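# Put a slip sheet and upright module in each crate

## Task

For every crate: one slip sheet (thin and flat) must lie flat on the crate's floor, and one module (small metal block) must stand on top of that sheet with the same face up that it has at the start; every crate must end up still sitting flat on the table.

## Robot and tools

Robot. Two arms. left_arm carries a two-finger gripper (85 mm maximum opening). right_arm carries a suction cup with a 41 mm rim. The scene frame has its origin at table-top height, halfway between the arms' nominal bases, with +z up, +x out over the table, and left_arm on the +y side. Image left and right do not follow these names. Calibrated bases in the scene frame: left_arm at (-0.023, +0.384, +0.046) m, yawed about -1.4 degrees; right_arm at (-0.055, -0.492, +0.046) m, yawed about +0.6 degrees. Each arm reports and takes its pose in its own base frame. The fixed cameras and the table use the scene frame.

Gripper geometry. The fingers point along the gripper's +z axis and close along its y axis. Its reported position is the spot between the closed pads. Fingertips extend about 19 mm past that spot when closed and about 6 mm when fully open. A block sticks out about 10 cm toward the gripper's +x and turns with it.

Cup geometry. The cup's reported point is the centre of its rim, and the cup faces along that point's +z. About 3 cm behind the rim the tool widens to roughly 9 cm sideways. Under vacuum the cup shortens, so a held part sits up to 16 mm closer to the tool.

execute_actions(actions, cameras). actions is a list of actions. Each action is a list of up to 15 rows, one row per 1/30 s step; if there are fewer than 15 rows, the last row repeats. Every row has 16 numbers in [-1, 1], and both arms always appear in it:
- left_arm dx, dy, dz, rx, ry, rz
- gripper position, force_limit, speed
- right_arm dx, dy, dz, rx, ry, rz
- suction
The six pose numbers for each arm are an offset, not a pose. They are measured in that arm's base axes from its Hand target as it was when the action began, so every row in an action is counted from that same start. Scale: 1.0 equals 0.6 m or 180 degrees. rx, ry, rz form a single rotation vector, turning about the Hand target's position. Sending all zeros asks the arm for its current Hand target again.

Gripper and suction numbers are absolute settings, not offsets:
- Gripper position: +1 is fully open, about -0.8 is where the pads touch, -1 squeezes until something blocks the fingers.
- force_limit and speed: both start at +1. Lower values give a gentler, slower grip, roughly 20 to 150 mm/s across the range. New values only take effect once the position number changes by at least 0.01.
- suction: above 0.01 is on, anything else is off.
To keep a tool as it is, repeat its previous numbers; a 0 there is a real command. cameras picks the returned images: omit it or use ["all"] for all, [] for none. An empty actions list just reports the current state.

move(target, speed, blend, stop_force, zero, blocking, cameras). Each arm's end effector follows a straight path.
- target: one 16-number row laid out like the rows above, or up to 15 such rows. Each row's pose numbers are offsets from the Hand target at the start of the move, not from the previous row.
- speed: m/s, 0.002 to 1, default 0.25. Give one value, or one per target.
- blend: metres of corner rounding between listed targets.
- stop_force: 12 to 80 N. It ends an arm's path when resistance rises that far above the last zero. Use it only slowly, with no end-effector turn, and the same tool numbers in every row. Leave it out when backing away from a contact.
- zero: defaults to true.
- blocking=false: returns early; cannot be combined with stop_force.
The whole move is capped at 10 s. The result adds a move: line giving how it ended (done, off_target, moving, held, fault) and any limits that acted (paced = clipped, held = steps withheld).

wait(seconds 0 to 10) lets time pass while the arms hold. stop() brakes a running move. zoom_image(camera, region [x0, y0, x1, y1] in pixels, at most 504x504) enlarges part of the newest image from cam_high, cam_low, cam_left_wrist or cam_right_wrist; all four are 672x504. read_manual gives licence texts. finished_scene(scene) ends the current scene (1 or 2) and cannot be undone, so call it only when the goal holds with the robot out of the way.

Results.
- end_effector_position is in metres and end_effector_quat_wxyz is the orientation, both in the arm's base frame; they can be off by a few cm.
- Hand target is the last commanded pose after clipping. Every step, the controller limits the commanded pose to within 70 mm and 16 degrees of the measured one, so resend any shortfall as an offset.
- object_status: 0 moving, 1 blocked while opening, 2 blocked while closing (a grip), 3 reached the request or pads met.
- position_measured is in counts: 3 open, about 78 = 60 mm, 130 = 40 mm, 180 = 20 mm, 230 pads together.
- suction_measured is near 0 with no seal and 0.83 or more when airtight. part_present is 1 from 0.50 and drops back to 0 below 0.45.
- Flange force is the estimated outside force in the end-effector axes.
- Joint velocities reads "within noise" when the arm is still.
- Action calls also list some intermediate positions.

Suction picking. Seat the whole rim on a smooth, flat area away from edges and holes. To release, set the part down, switch suction off, then lift clear by more than 22 mm. A cup sealed to the table holds the arm down until suction is off.

Avoid:
- Anything falling off the table, drops, releasing moving parts, slams and hard presses.
- Squeezing hard on parts that still rest on something.
- Contact between the two arms or tools.
- Stiff contact. Pushing just past a firm surface can trigger a 10 s fault stop, caused by 150 N of outside force or by joint torque limits (waist 114, shoulder 115, elbow 84.8, forearm roll 23.9, wrist pitch 23.7, wrist roll 22.2 N m). After a force fault, open the grip before moving again.
- Overheating. Long holds, stretched arms and pushing toward unreachable poses heat the motors and can bring a 30 to 60 s brake stop.
Smooth, quick, low-effort motion is preferred.

Each tool is called after ">>>" in YAML: its name, and indented under it one key for each argument.

## Session

>>> execute_actions:
  actions: []

Scene clock: 0.00 s.
left_arm: end_effector_position=(+0.4283, +0.0980, +0.3101) position_measured=3 object_status=3 end_effector_quat_wxyz=(-0.219, +0.416, +0.765, +0.439) | right_arm: end_effector_position=(+0.0341, -0.2465, +0.1941) suction_measured=0.00 part_present=0 end_effector_quat_wxyz=(+0.014, +0.707, +0.707, -0.011)
Joint positions: left_arm=[-0.231 0.048 0.02 -1.014 -1.722 -0.834] | right_arm=[-0.855 -0.591 -0.682 0.02 -1.451 -0.717]
Joint velocities: within noise
Flange force (N): no reading
Hand target: left_arm +0.4283, +0.0980, +0.3101; -0.219, +0.416, +0.765, +0.439 | right_arm +0.0341, -0.2465, +0.1941; +0.014, +0.707, +0.707, -0.011

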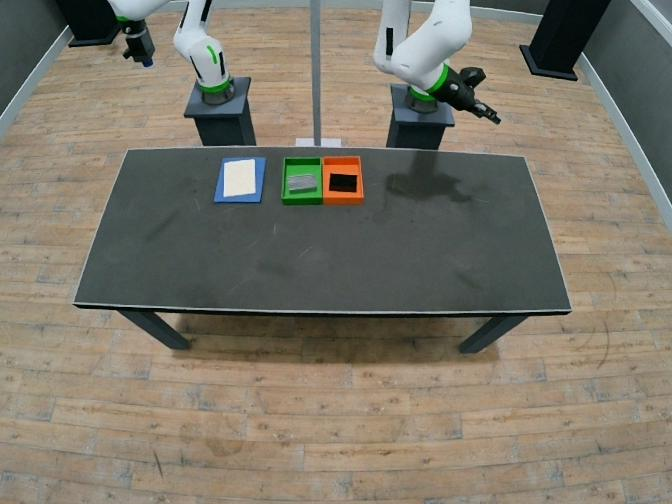

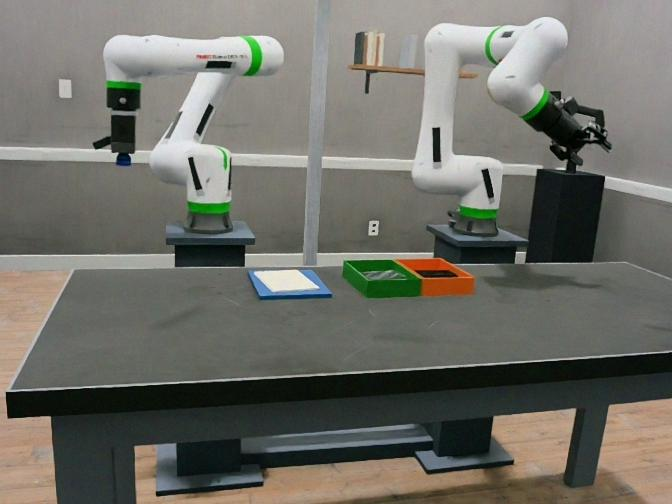

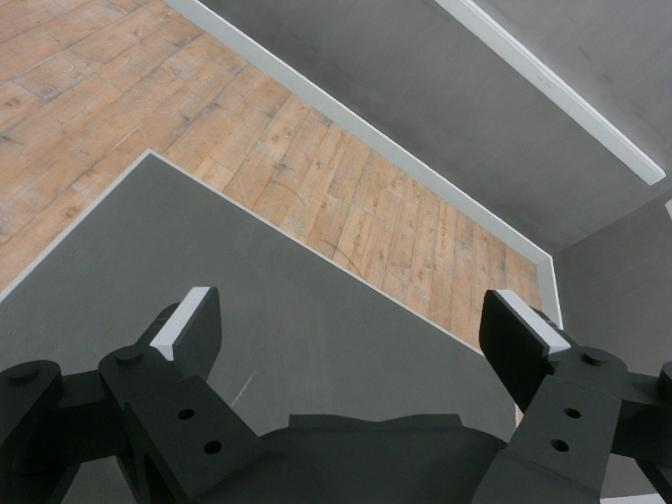

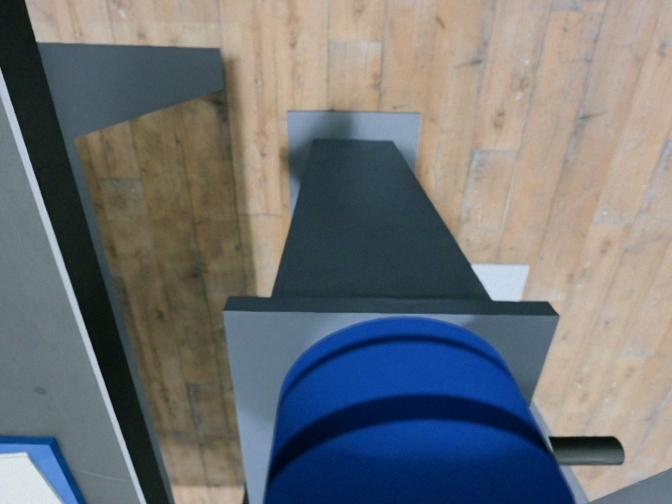

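>>> zoom_image:
  camera: "cam_high"
  region: [200, 130, 390, 230]

>>> zoom_image:
  camera: "cam_low"
  region: [230, 240, 490, 320]

Scaled by 2.653 from the camera's 672x504 image, which has a finer 960x720 frame.

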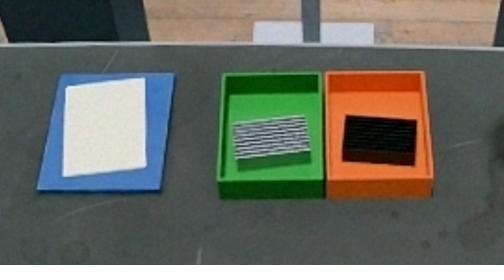

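Scaled by 1.938 from the camera's 672x504 image, which has a finer 960x720 frame.

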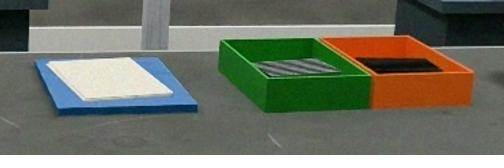

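>>> move:
  target:
    - [0,0,0,0,0,0,1,-1,0, 0,0,0.35,0,0,0,0]
    - [0,0,0,0,0,0,1,-1,0, 0.52,0.5,0.38,0,0,0,0]
  blend: [0.05,0]

Scene clock: 20.23 s.
left_arm: end_effector_position=(+0.4283, +0.0980, +0.3101) position_measured=3 object_status=3 end_effector_quat_wxyz=(-0.219, +0.416, +0.765, +0.439) | right_arm: end_effector_position=(+0.3461, +0.0535, +0.4222) suction_measured=0.00 part_present=0 end_effector_quat_wxyz=(+0.014, +0.707, +0.707, -0.011)
Joint positions: left_arm=[-0.231 0.048 0.02 -1.014 -1.722 -0.834] | right_arm=[0.562 -0.206 0.093 0.033 -1.885 -2.122]
Joint velocities: within noise
Flange force (N): left_arm=[2.4 -5.3 -1.4] | right_arm=[-1.9 -5.1 8.2]
Hand target: left_arm +0.4283, +0.0980, +0.3101; -0.219, +0.416, +0.765, +0.439 | right_arm +0.3461, +0.0535, +0.4221; +0.014, +0.707, +0.707, -0.011
Off the commanded pose: left_arm 0.000 m, 0 deg | right_arm 0.000 m, 0 deg.
move: done; blend cut to 0 m at target 1

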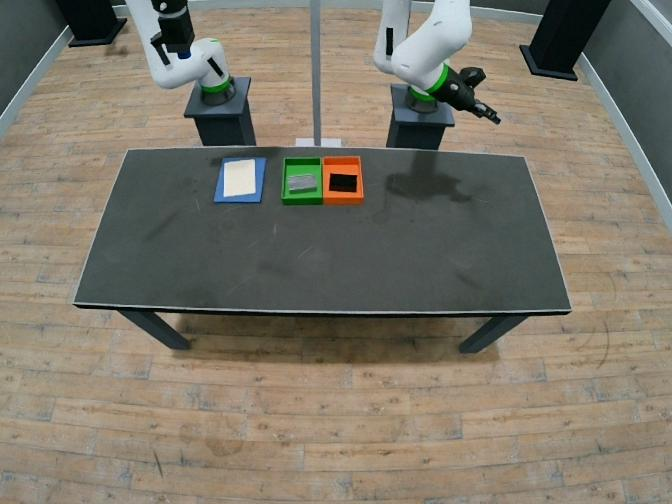

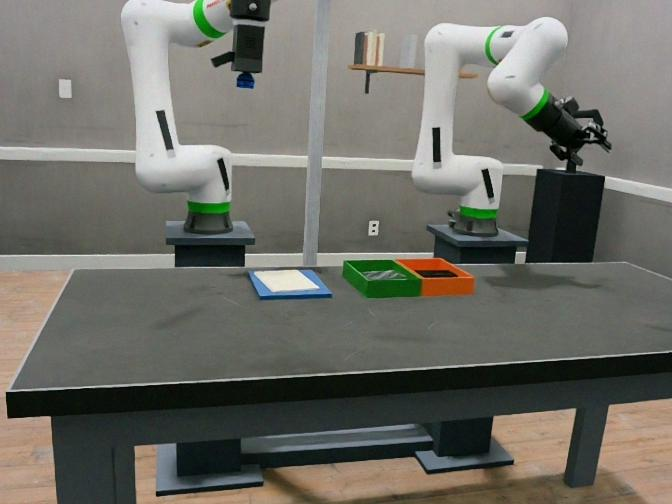

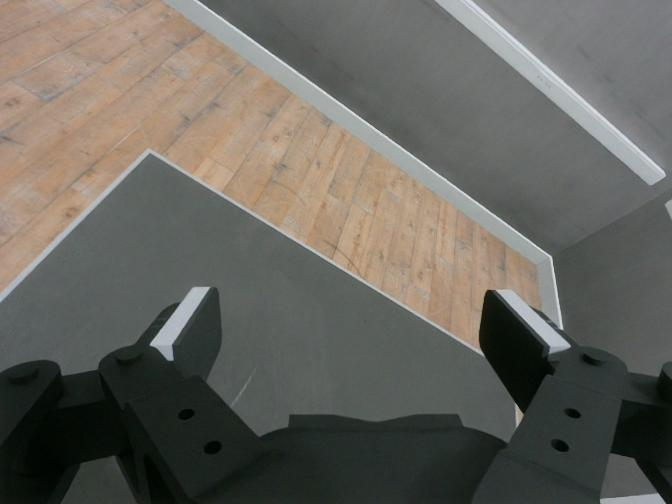

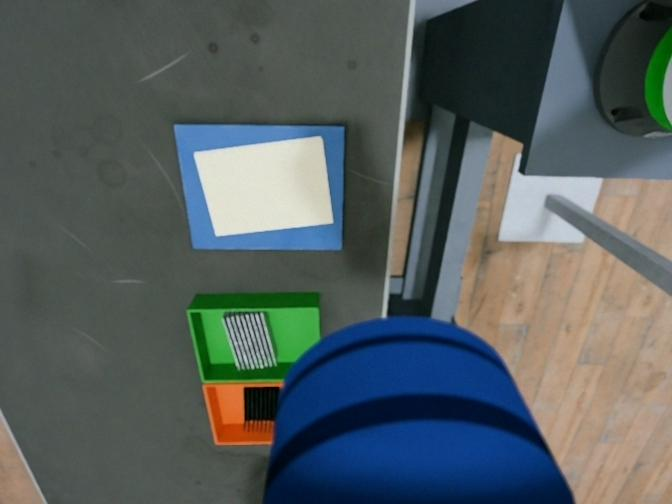

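>>> move:
  target: [0.058,-0.73,-0.15,-0.314,0.105,-0.1666,1,-1,0, 0,0,0,0,0,0,0]

Scene clock: 73.87 s.
left_arm: end_effector_position=(+0.4631, -0.3400, +0.2201) position_measured=3 object_status=3 end_effector_quat_wxyz=(+0.000, +0.707, +0.707, +0.000) | right_arm: end_effector_position=(+0.3461, +0.0535, +0.4221) suction_measured=0.00 part_present=0 end_effector_quat_wxyz=(+0.014, +0.707, +0.707, -0.011)
Joint positions: left_arm=[-0.405 0.326 0.231 0.001 -1.475 -1.166] | right_arm=[0.562 -0.206 0.093 0.033 -1.885 -2.122]
Joint velocities: within noise
Flange force (N): left_arm=[1.5 -6.5 1.4] | right_arm=[-2.0 -7.5 8.7]
Hand target: left_arm +0.4631, -0.3400, +0.2201; +0.000, +0.707, +0.707, +0.000 | right_arm +0.3461, +0.0535, +0.4221; +0.014, +0.707, +0.707, -0.011
Off the commanded pose: left_arm 0.000 m, 0 deg | right_arm 0.000 m, 0 deg.
move: done

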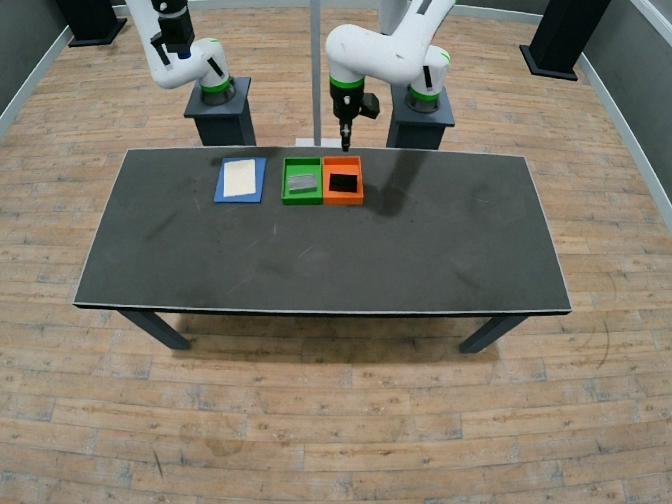

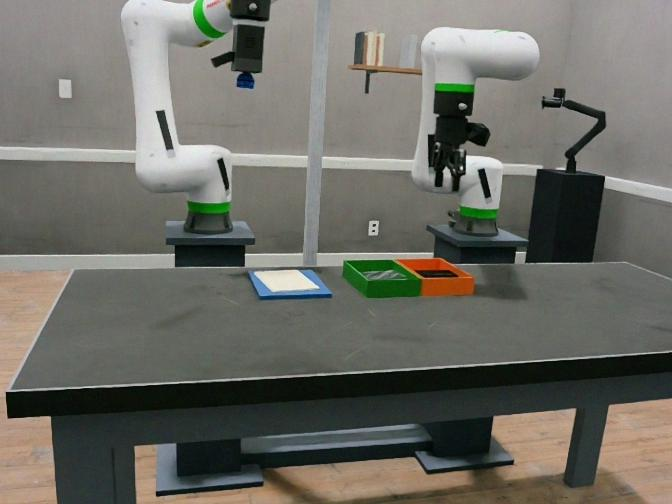

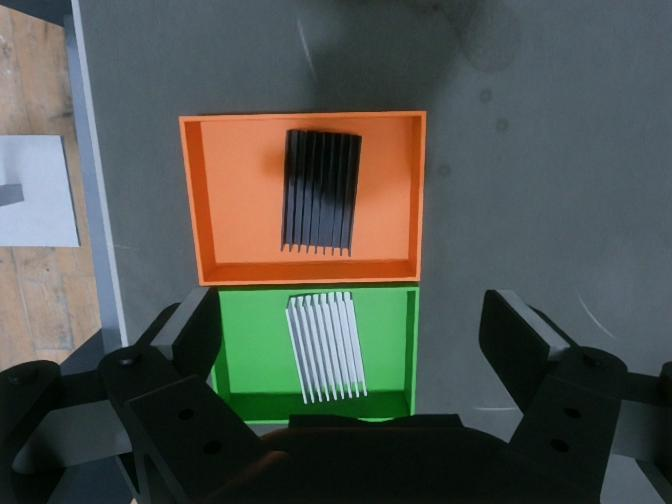

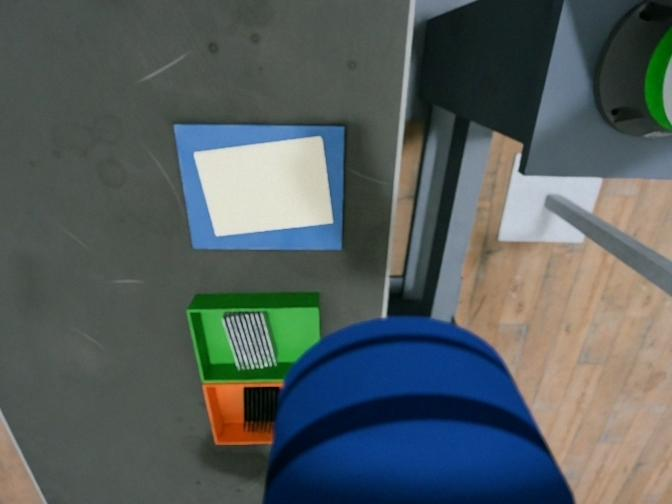

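>>> move:
  target: [-0.01,-0.31,-0.283,0,0,0.044,1,-1,0, 0,-0.1,0,0,0,0,0]

Scene clock: 131.90 s.
left_arm: end_effector_position=(+0.4571, -0.5261, +0.0503) position_measured=3 object_status=3 end_effector_quat_wxyz=(+0.000, +0.657, +0.754, +0.000) | right_arm: end_effector_position=(+0.3461, -0.0065, +0.4222) suction_measured=0.00 part_present=0 end_effector_quat_wxyz=(+0.014, +0.707, +0.707, -0.011)
Joint positions: left_arm=[-0.668 0.731 0.43 0.001 -1.269 -0.765] | right_arm=[0.397 -0.22 0.081 0.035 -1.882 -1.956]
Joint velocities: within noise
Flange force (N): left_arm=[6.1 -5.1 -0.6] | right_arm=[-0.6 -7.4 8.5]
Hand target: left_arm +0.4571, -0.5260, +0.0503; +0.000, +0.657, +0.754, +0.000 | right_arm +0.3461, -0.0065, +0.4221; +0.014, +0.707, +0.707, -0.011
Off the commanded pose: left_arm 0.000 m, 0 deg | right_arm 0.000 m, 0 deg.
move: done

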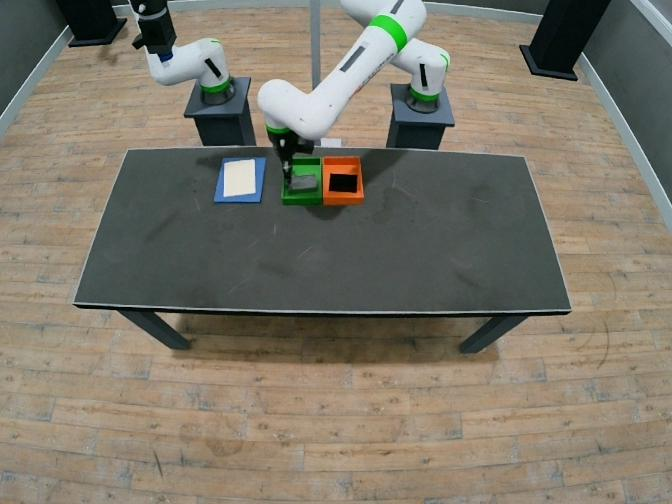

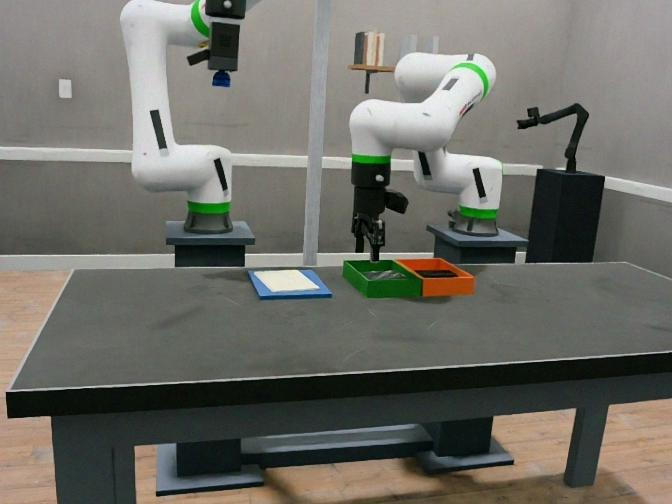

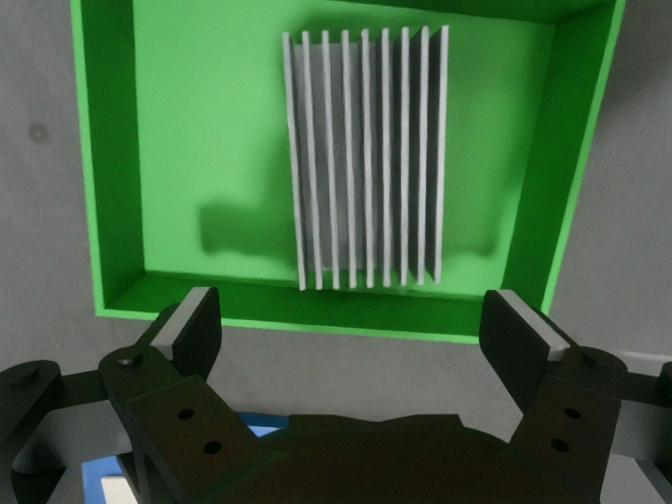

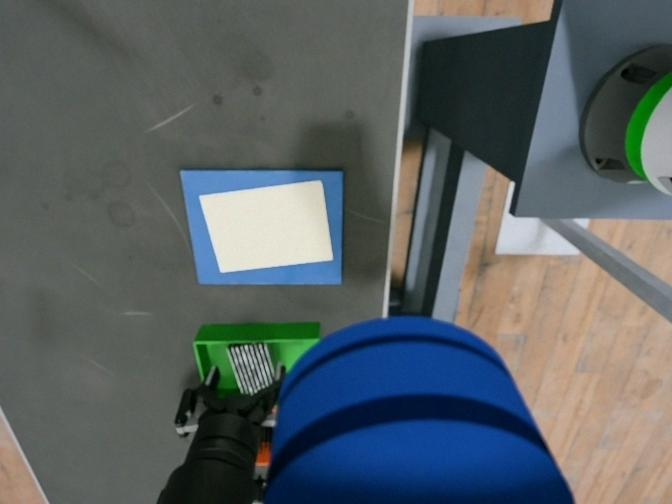

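>>> move:
  target: [0.0078,0.065,-0.042,0,0,0.012,1,-1,0, 0,0,0,0,0,0,0]
  cameras: ["cam_left_wrist","cam_high"]

>>> zoom_image:
  camera: "cam_high"
  region: [200, 130, 390, 230]

Scene clock: 172.43 s.
left_arm: end_effector_position=(+0.4618, -0.4870, +0.0251) position_measured=3 object_status=3 end_effector_quat_wxyz=(+0.000, +0.642, +0.766, +0.000) | right_arm: end_effector_position=(+0.3461, -0.0065, +0.4221) suction_measured=0.00 part_present=0 end_effector_quat_wxyz=(+0.014, +0.707, +0.707, -0.011)
Joint positions: left_arm=[-0.617 0.689 0.298 0.001 -1.179 -0.779] | right_arm=[0.397 -0.22 0.081 0.035 -1.882 -1.956]
Joint velocities: within noise
Flange force (N): left_arm=[3.5 -6.3 -1.6] | right_arm=[-0.9 -7.4 8.5]
Hand target: left_arm +0.4618, -0.4870, +0.0251; +0.000, +0.642, +0.766, +0.000 | right_arm +0.3461, -0.0065, +0.4221; +0.014, +0.707, +0.707, -0.011
Off the commanded pose: left_arm 0.000 m, 0 deg | right_arm 0.000 m, 0 deg.
move: done
Images, in order (width x height): cam_high 672x504, cam_left_wrist 672x504.

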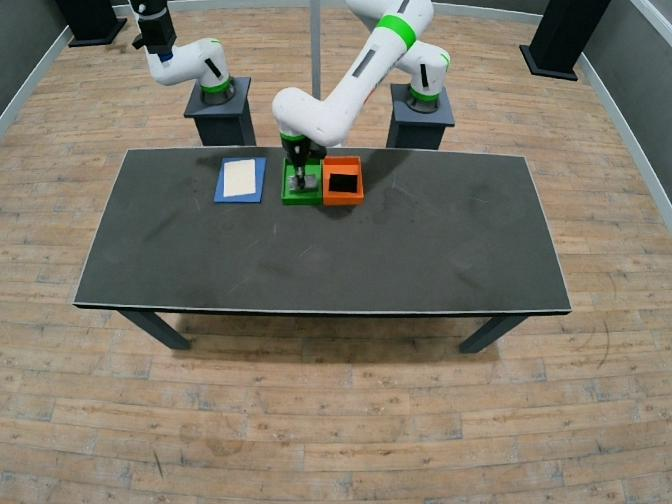

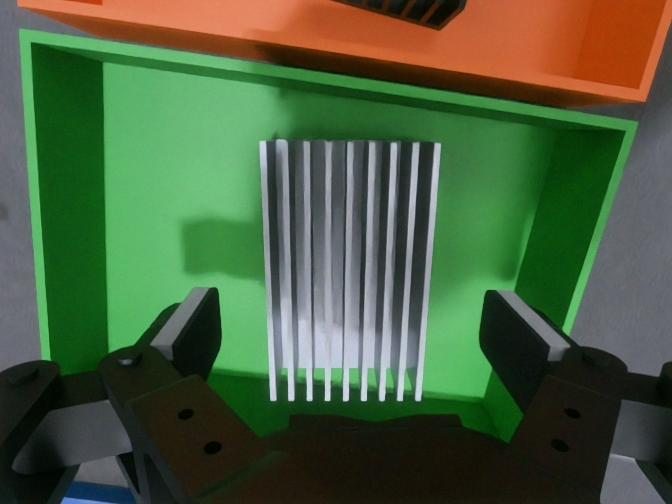

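Scaled by 2.653 from the camera's 672x504 image, which has a finer 960x720 frame.

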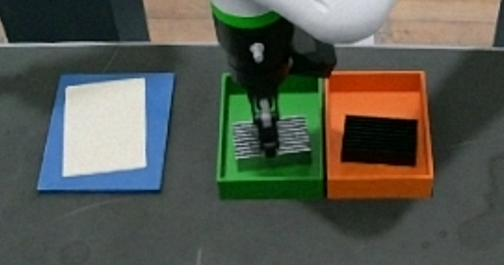

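>>> move:
  target: [0,0,-0.065,0,0,0,1,-1,0, 0,0,0,0,0,0,0]
  speed: 0.08
  stop_force: 15
  cameras: ["cam_left_wrist","cam_low"]

>>> zoom_image:
  camera: "cam_low"
  region: [330, 200, 490, 310]

Scene clock: 181.77 s.
left_arm: end_effector_position=(+0.4618, -0.4870, -0.0139) position_measured=3 object_status=3 end_effector_quat_wxyz=(+0.000, +0.642, +0.766, +0.000) | right_arm: end_effector_position=(+0.3461, -0.0065, +0.4221) suction_measured=0.00 part_present=0 end_effector_quat_wxyz=(+0.014, +0.707, +0.707, -0.011)
Joint positions: left_arm=[-0.617 0.73 0.267 0.001 -1.107 -0.779] | right_arm=[0.397 -0.22 0.081 0.035 -1.882 -1.956]
Joint velocities: within noise
Flange force (N): left_arm=[3.6 -5.0 -2.4] | right_arm=[-0.7 -7.3 8.9]
Hand target: left_arm +0.4618, -0.4870, -0.0139; +0.000, +0.642, +0.766, +0.000 | right_arm +0.3461, -0.0065, +0.4221; +0.014, +0.707, +0.707, -0.011
Off the commanded pose: left_arm 0.000 m, 0 deg | right_arm 0.000 m, 0 deg.
move: done
Images, in order (width x height): cam_low 672x504, cam_left_wrist 672x504.

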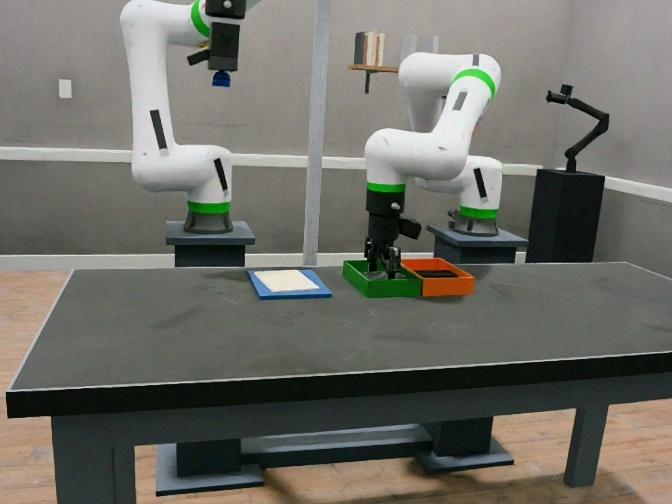

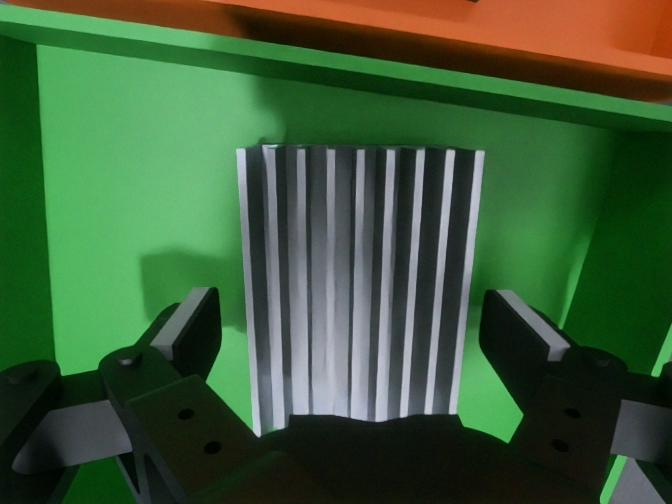

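Scaled by 3.150 from the camera's 672x504 image, which has a finer 960x720 frame.

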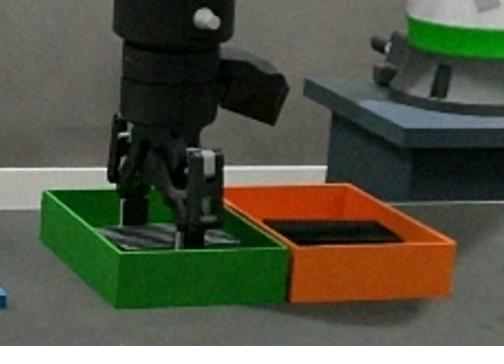

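>>> move:
  target: [0,0,-0.019,0,0,0,1,-1,0, 0,0,0,0,0,0,0]
  speed: 0.05
  stop_force: 15
  cameras: []

>>> execute_actions:
  actions:
    - [[0,0,0,0,0,0,-1,-0.7,-1,0,0,0,0,0,0,0]]
    - [[0,0,0,0,0,0,-1,-0.7,-1,0,0,0,0,0,0,0]]
  cameras: ["cam_left_wrist"]

Scene clock: 190.50 s.
left_arm: end_effector_position=(+0.4619, -0.4871, -0.0235) position_measured=3 object_status=3 end_effector_quat_wxyz=(+0.000, +0.642, +0.766, +0.000) | right_arm: end_effector_position=(+0.3461, -0.0065, +0.4221) suction_measured=0.00 part_present=0 end_effector_quat_wxyz=(+0.014, +0.707, +0.707, -0.011)
Joint positions: left_arm=[-0.617 0.741 0.261 0.001 -1.09 -0.779] | right_arm=[0.397 -0.22 0.081 0.035 -1.882 -1.956]
Joint velocities: within noise
Flange force (N): left_arm=[4.6 -5.6 -25.3] | right_arm=[-0.8 -7.4 8.7]
Hand target: left_arm +0.4619, -0.4871, -0.0234; +0.000, +0.642, +0.766, +0.000 (not the last commanded pose) | right_arm +0.3461, -0.0065, +0.4221; +0.014, +0.707, +0.707, -0.011
Off the commanded pose: left_arm 0.002 m, 0 deg | right_arm 0.000 m, 0 deg.
move: contact (left_arm)
No camera images: "cameras" was empty.

Scene clock: 192.30 s.
left_arm: end_effector_position=(+0.4619, -0.4871, -0.0235) position_measured=77 object_status=0 end_effector_quat_wxyz=(+0.000, +0.642, +0.766, +0.000) | right_arm: end_effector_position=(+0.3461, -0.0065, +0.4221) suction_measured=0.00 part_present=0 end_effector_quat_wxyz=(+0.014, +0.707, +0.707, -0.011)
Joint positions: left_arm=[-0.617 0.741 0.261 0.001 -1.09 -0.779] | right_arm=[0.397 -0.22 0.081 0.035 -1.882 -1.956]
Joint velocities: within noise
Flange force (N): left_arm=[6.5 4.4 -77.3] | right_arm=[-1.1 -7.7 8.8]
Flange force at the end of the 1st action (N): left_arm=[-1.8 1.7 -66.0] | right_arm=[-0.9 -7.5 8.8]
Hand target: left_arm +0.4619, -0.4871, -0.0234; +0.000, +0.642, +0.766, +0.000 | right_arm +0.3461, -0.0065, +0.4221; +0.014, +0.707, +0.707, -0.011
Off the commanded pose: left_arm 0.000 m, 0 deg | right_arm 0.000 m, 0 deg.
Step readings (end_effector_position of left_arm | right_arm; steps 1 to 15: 1st action; 16 to 30: 2nd action):
0: (+0.4619, -0.4871, -0.0235) | (+0.3461, -0.0065, +0.4221)
1: (+0.4619, -0.4871, -0.0235) | (+0.3461, -0.0065, +0.4221)
2: (+0.4619, -0.4871, -0.0235) | (+0.3461, -0.0065, +0.4221)
4: (+0.4619, -0.4871, -0.0235) | (+0.3461, -0.0065, +0.4221)
8: (+0.4619, -0.4871, -0.0235) | (+0.3461, -0.0065, +0.4221)
15: (+0.4619, -0.4871, -0.0234) | (+0.3461, -0.0065, +0.4221)
16: (+0.4619, -0.4871, -0.0233) | (+0.3461, -0.0065, +0.4221)
17: (+0.4619, -0.4871, -0.0233) | (+0.3461, -0.0065, +0.4221)
19: (+0.4619, -0.4871, -0.0233) | (+0.3461, -0.0065, +0.4221)
23: (+0.4620, -0.4871, -0.0233) | (+0.3461, -0.0065, +0.4221)
30: (+0.4620, -0.4871, -0.0233) | (+0.3461, -0.0065, +0.4221)
Images, in order (width x height): cam_left_wrist 672x504.

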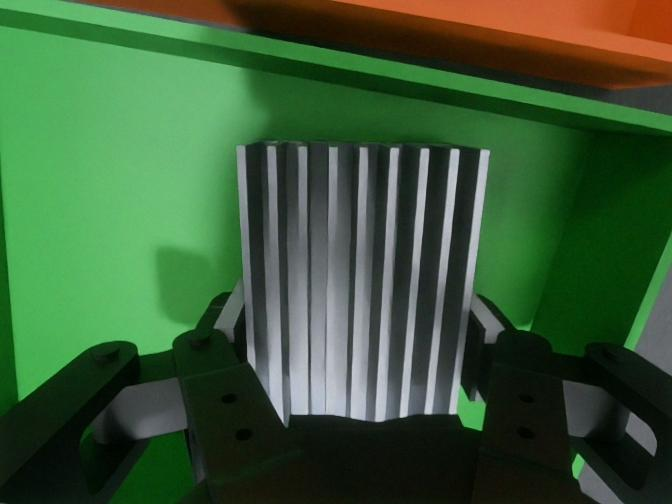

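>>> execute_actions:
  actions:
    - [[0,0,0.011,0,0,0,-1,-0.7,-1,0,0,0,0,0,0,0]]
    - [[0,0,0,0,0,0,-1,-0.7,-1,0,0,0,0,0,0,0]]
  cameras: ["cam_left_wrist"]

Scene clock: 198.27 s.
left_arm: end_effector_position=(+0.4619, -0.4871, -0.0168) position_measured=78 object_status=2 end_effector_quat_wxyz=(+0.000, +0.642, +0.766, +0.000) | right_arm: end_effector_position=(+0.3461, -0.0065, +0.4221) suction_measured=0.00 part_present=0 end_effector_quat_wxyz=(+0.014, +0.707, +0.707, -0.011)
Joint positions: left_arm=[-0.617 0.734 0.265 0.001 -1.102 -0.779] | right_arm=[0.397 -0.22 0.081 0.035 -1.882 -1.956]
Joint velocities: within noise
Flange force (N): left_arm=[-4.1 -1.9 -37.6] | right_arm=[-0.6 -7.4 9.0]
Flange force at the end of the 1st action (N): left_arm=[-3.4 -1.5 -38.4] | right_arm=[-0.9 -7.0 8.4]
Hand target: left_arm +0.4619, -0.4871, -0.0168; +0.000, +0.642, +0.766, +0.000 | right_arm +0.3461, -0.0065, +0.4221; +0.014, +0.707, +0.707, -0.011
Off the commanded pose: left_arm 0.000 m, 0 deg | right_arm 0.000 m, 0 deg.
Step readings (end_effector_position of left_arm | right_arm; steps 1 to 15: 1st action; 16 to 30: 2nd action):
0: (+0.4619, -0.4871, -0.0235) | (+0.3461, -0.0065, +0.4221)
1: (+0.4619, -0.4871, -0.0234) | (+0.3461, -0.0065, +0.4221)
2: (+0.4618, -0.4870, -0.0221) | (+0.3461, -0.0065, +0.4221)
4: (+0.4618, -0.4871, -0.0181) | (+0.3461, -0.0065, +0.4221)
8: (+0.4616, -0.4871, -0.0173) | (+0.3461, -0.0065, +0.4221)
15: (+0.4618, -0.4871, -0.0169) | (+0.3461, -0.0065, +0.4221)
16: (+0.4618, -0.4871, -0.0169) | (+0.3461, -0.0065, +0.4221)
17: (+0.4618, -0.4871, -0.0169) | (+0.3461, -0.0065, +0.4221)
19: (+0.4618, -0.4871, -0.0169) | (+0.3461, -0.0065, +0.4221)
23: (+0.4619, -0.4871, -0.0169) | (+0.3461, -0.0065, +0.4221)
30: (+0.4619, -0.4871, -0.0168) | (+0.3461, -0.0065, +0.4221)
Images, in order (width x height): cam_left_wrist 672x504.

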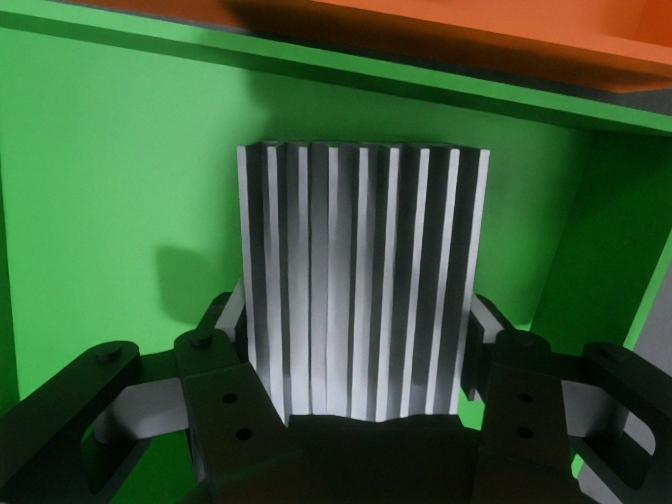

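>>> move:
  target:
    - [0,0,0.02,0,0,0,-1,-0.7,-1,0,0,0,0,0,0,0]
    - [0,0,0.25,0,0,0,-1,-0.7,-1,0,0,0,0,0,0,0]
    - [0,0.6,0.25,0,0,0,-1,-0.7,-1,0,0,0,0,0,0,0]
  speed: [0.05,0.2,0.25]
  blend: [0,0.05,0]

Scene clock: 207.47 s.
left_arm: end_effector_position=(+0.4619, -0.1272, +0.1332) position_measured=78 object_status=2 end_effector_quat_wxyz=(+0.000, +0.642, +0.766, +0.000) | right_arm: end_effector_position=(+0.3461, -0.0065, +0.4221) suction_measured=0.00 part_present=0 end_effector_quat_wxyz=(+0.014, +0.707, +0.707, -0.011)
Joint positions: left_arm=[0.007 0.138 -0.208 0.001 -1.225 -1.402] | right_arm=[0.397 -0.22 0.081 0.035 -1.882 -1.956]
Joint velocities: within noise
Flange force (N): left_arm=[0.1 -4.7 2.0] | right_arm=[-1.2 -7.5 8.5]
Hand target: left_arm +0.4619, -0.1271, +0.1332; +0.000, +0.642, +0.766, +0.000 | right_arm +0.3461, -0.0065, +0.4221; +0.014, +0.707, +0.707, -0.011
Off the commanded pose: left_arm 0.000 m, 0 deg | right_arm 0.000 m, 0 deg.
move: done

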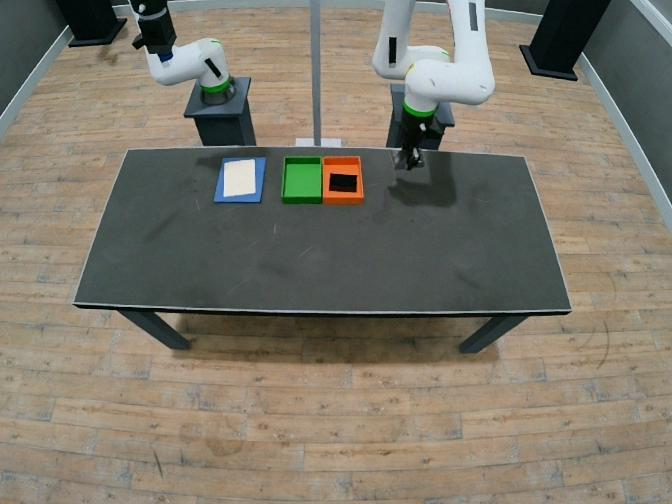

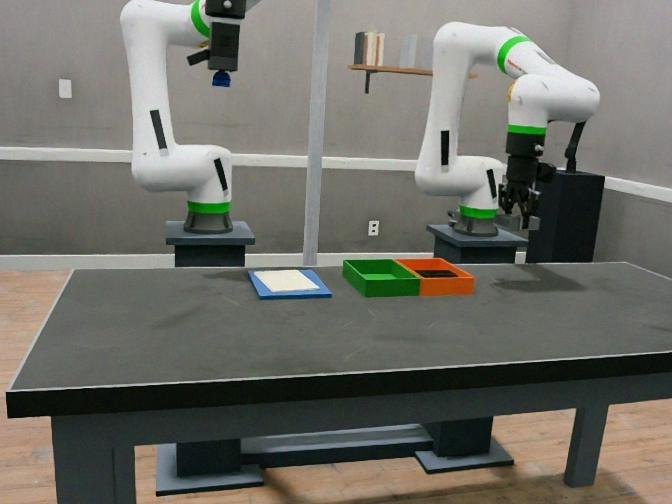

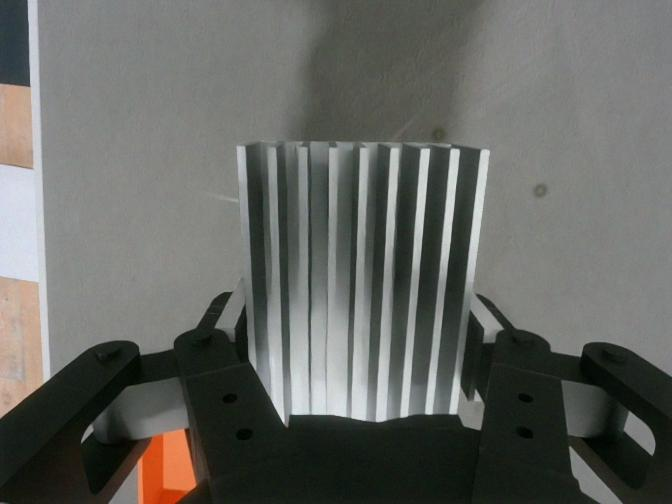

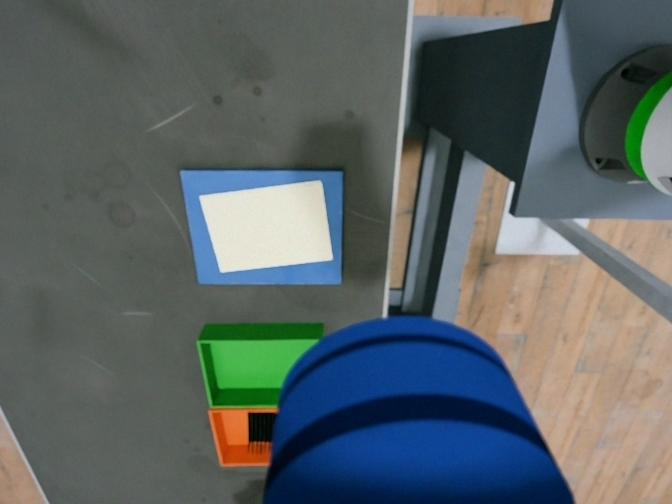

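>>> move:
  target: [0,0,0,0,0,0,-1,-0.7,-1,0.177,0.255,-0.45,0,0,0,0]
  cameras: ["cam_high","cam_low","cam_right_wrist"]

>>> zoom_image:
  camera: "cam_low"
  region: [200, 190, 400, 320]

Scene clock: 242.57 s.
left_arm: end_effector_position=(+0.4619, -0.1271, +0.1332) position_measured=78 object_status=2 end_effector_quat_wxyz=(+0.000, +0.642, +0.766, +0.000) | right_arm: end_effector_position=(+0.4523, +0.1465, +0.1522) suction_measured=0.00 part_present=0 end_effector_quat_wxyz=(+0.014, +0.707, +0.707, -0.011)
Joint positions: left_arm=[0.007 0.138 -0.208 0.001 -1.225 -1.402] | right_arm=[0.61 0.134 -0.218 0.032 -1.236 -2.191]
Joint velocities: within noise
Flange force (N): left_arm=[-1.1 -5.6 1.7] | right_arm=[-4.1 -10.1 2.5]
Hand target: left_arm +0.4619, -0.1271, +0.1332; +0.000, +0.642, +0.766, +0.000 | right_arm +0.4523, +0.1465, +0.1521; +0.014, +0.707, +0.707, -0.011
Off the commanded pose: left_arm 0.000 m, 0 deg | right_arm 0.000 m, 0 deg.
move: done
Images, in order (width x height): cam_high 672x504, cam_low 672x504, cam_right_wrist 672x504.

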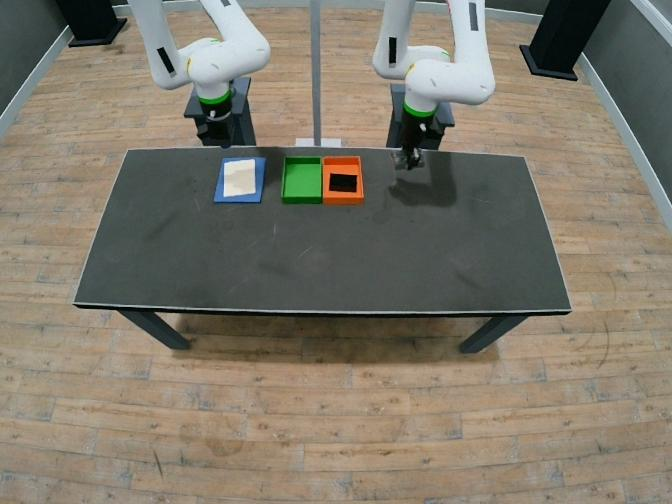

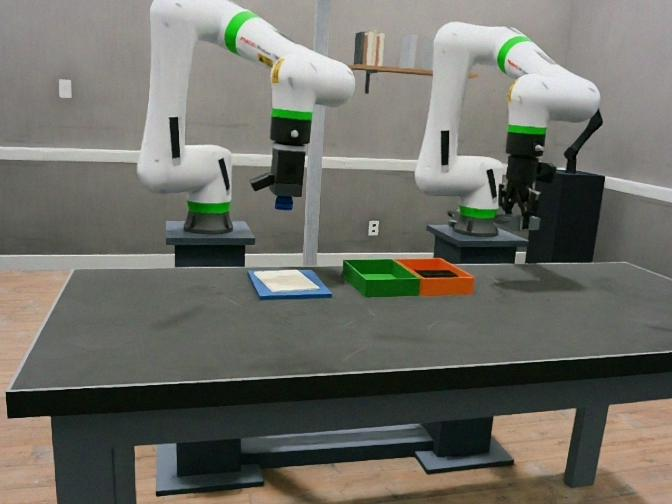

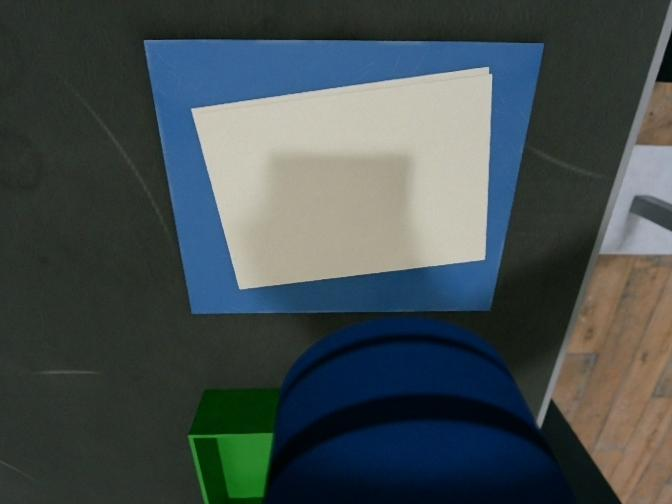

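Scaled by 2.520 from the camera's 672x504 image, which has a finer 960x720 frame.

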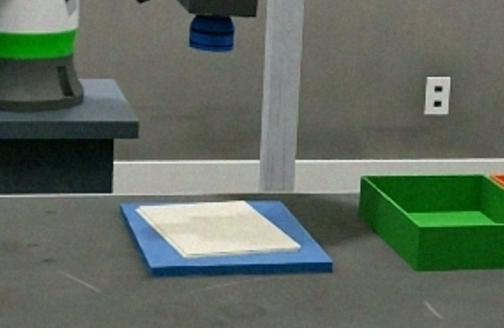

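>>> move:
  target: [0,0,0,0,0,0,-1,-0.7,-1,0.008,0.02,-0.23,0,0,0,0]
  cameras: ["cam_high","cam_low","cam_right_wrist"]

>>> zoom_image:
  camera: "cam_low"
  region: [200, 190, 400, 320]

>>> zoom_image:
  camera: "cam_high"
  region: [200, 130, 390, 230]

Scene clock: 270.30 s.
left_arm: end_effector_position=(+0.4619, -0.1271, +0.1332) position_measured=78 object_status=2 end_effector_quat_wxyz=(+0.000, +0.642, +0.766, +0.000) | right_arm: end_effector_position=(+0.4570, +0.1585, +0.0141) suction_measured=0.00 part_present=0 end_effector_quat_wxyz=(+0.014, +0.707, +0.707, -0.011)
Joint positions: left_arm=[0.007 0.138 -0.208 0.001 -1.225 -1.402] | right_arm=[0.625 0.322 -0.353 0.038 -0.913 -2.218]
Joint velocities: within noise
Flange force (N): left_arm=[-1.3 -5.3 1.9] | right_arm=[-6.6 -14.8 -1.9]
Hand target: left_arm +0.4619, -0.1271, +0.1332; +0.000, +0.642, +0.766, +0.000 | right_arm +0.4571, +0.1585, +0.0141; +0.014, +0.707, +0.707, -0.011
Off the commanded pose: left_arm 0.000 m, 0 deg | right_arm 0.000 m, 0 deg.
move: done
Images, in order (width x height): cam_high 672x504, cam_low 672x504, cam_right_wrist 672x504.

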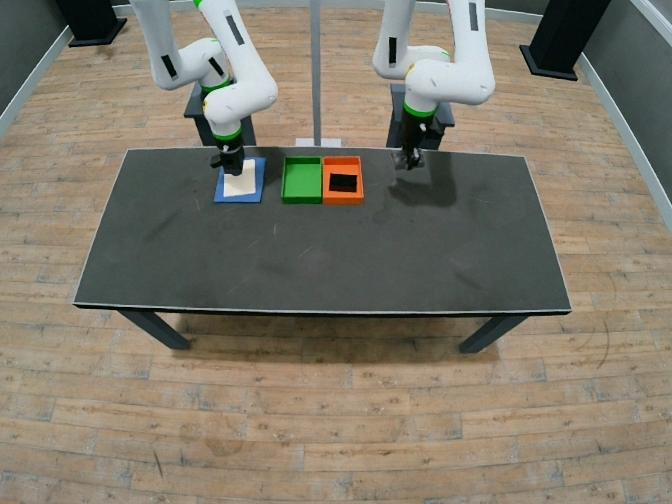

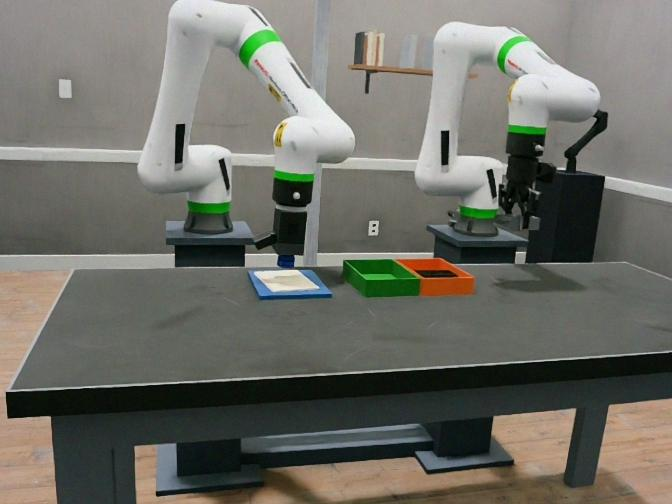

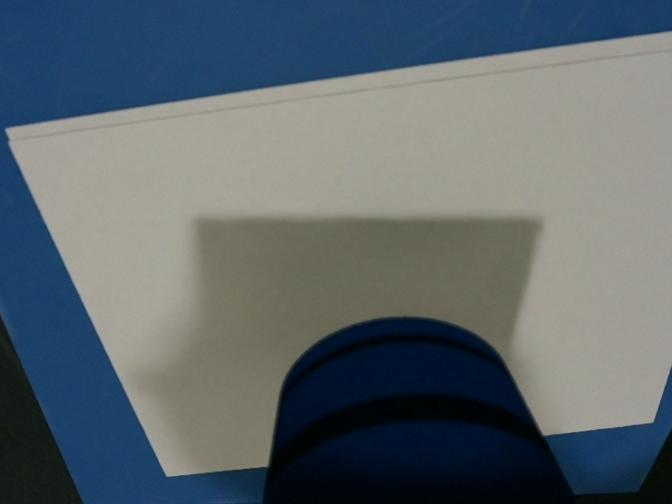

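Scaled by 2.520 from the camera's 672x504 image, which has a finer 960x720 frame.

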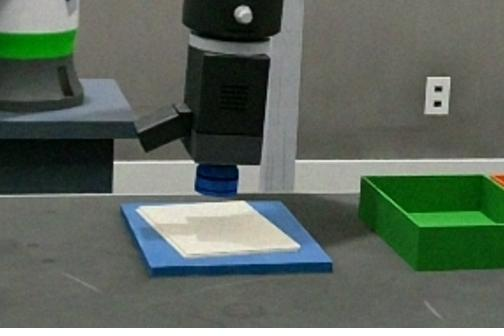

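Scaled by 2.653 from the camera's 672x504 image, which has a finer 960x720 frame.

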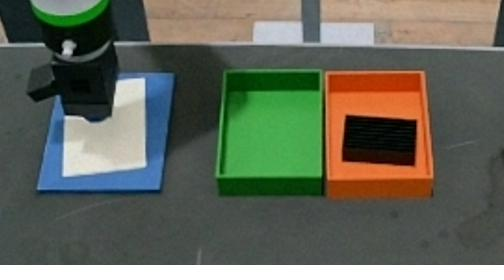

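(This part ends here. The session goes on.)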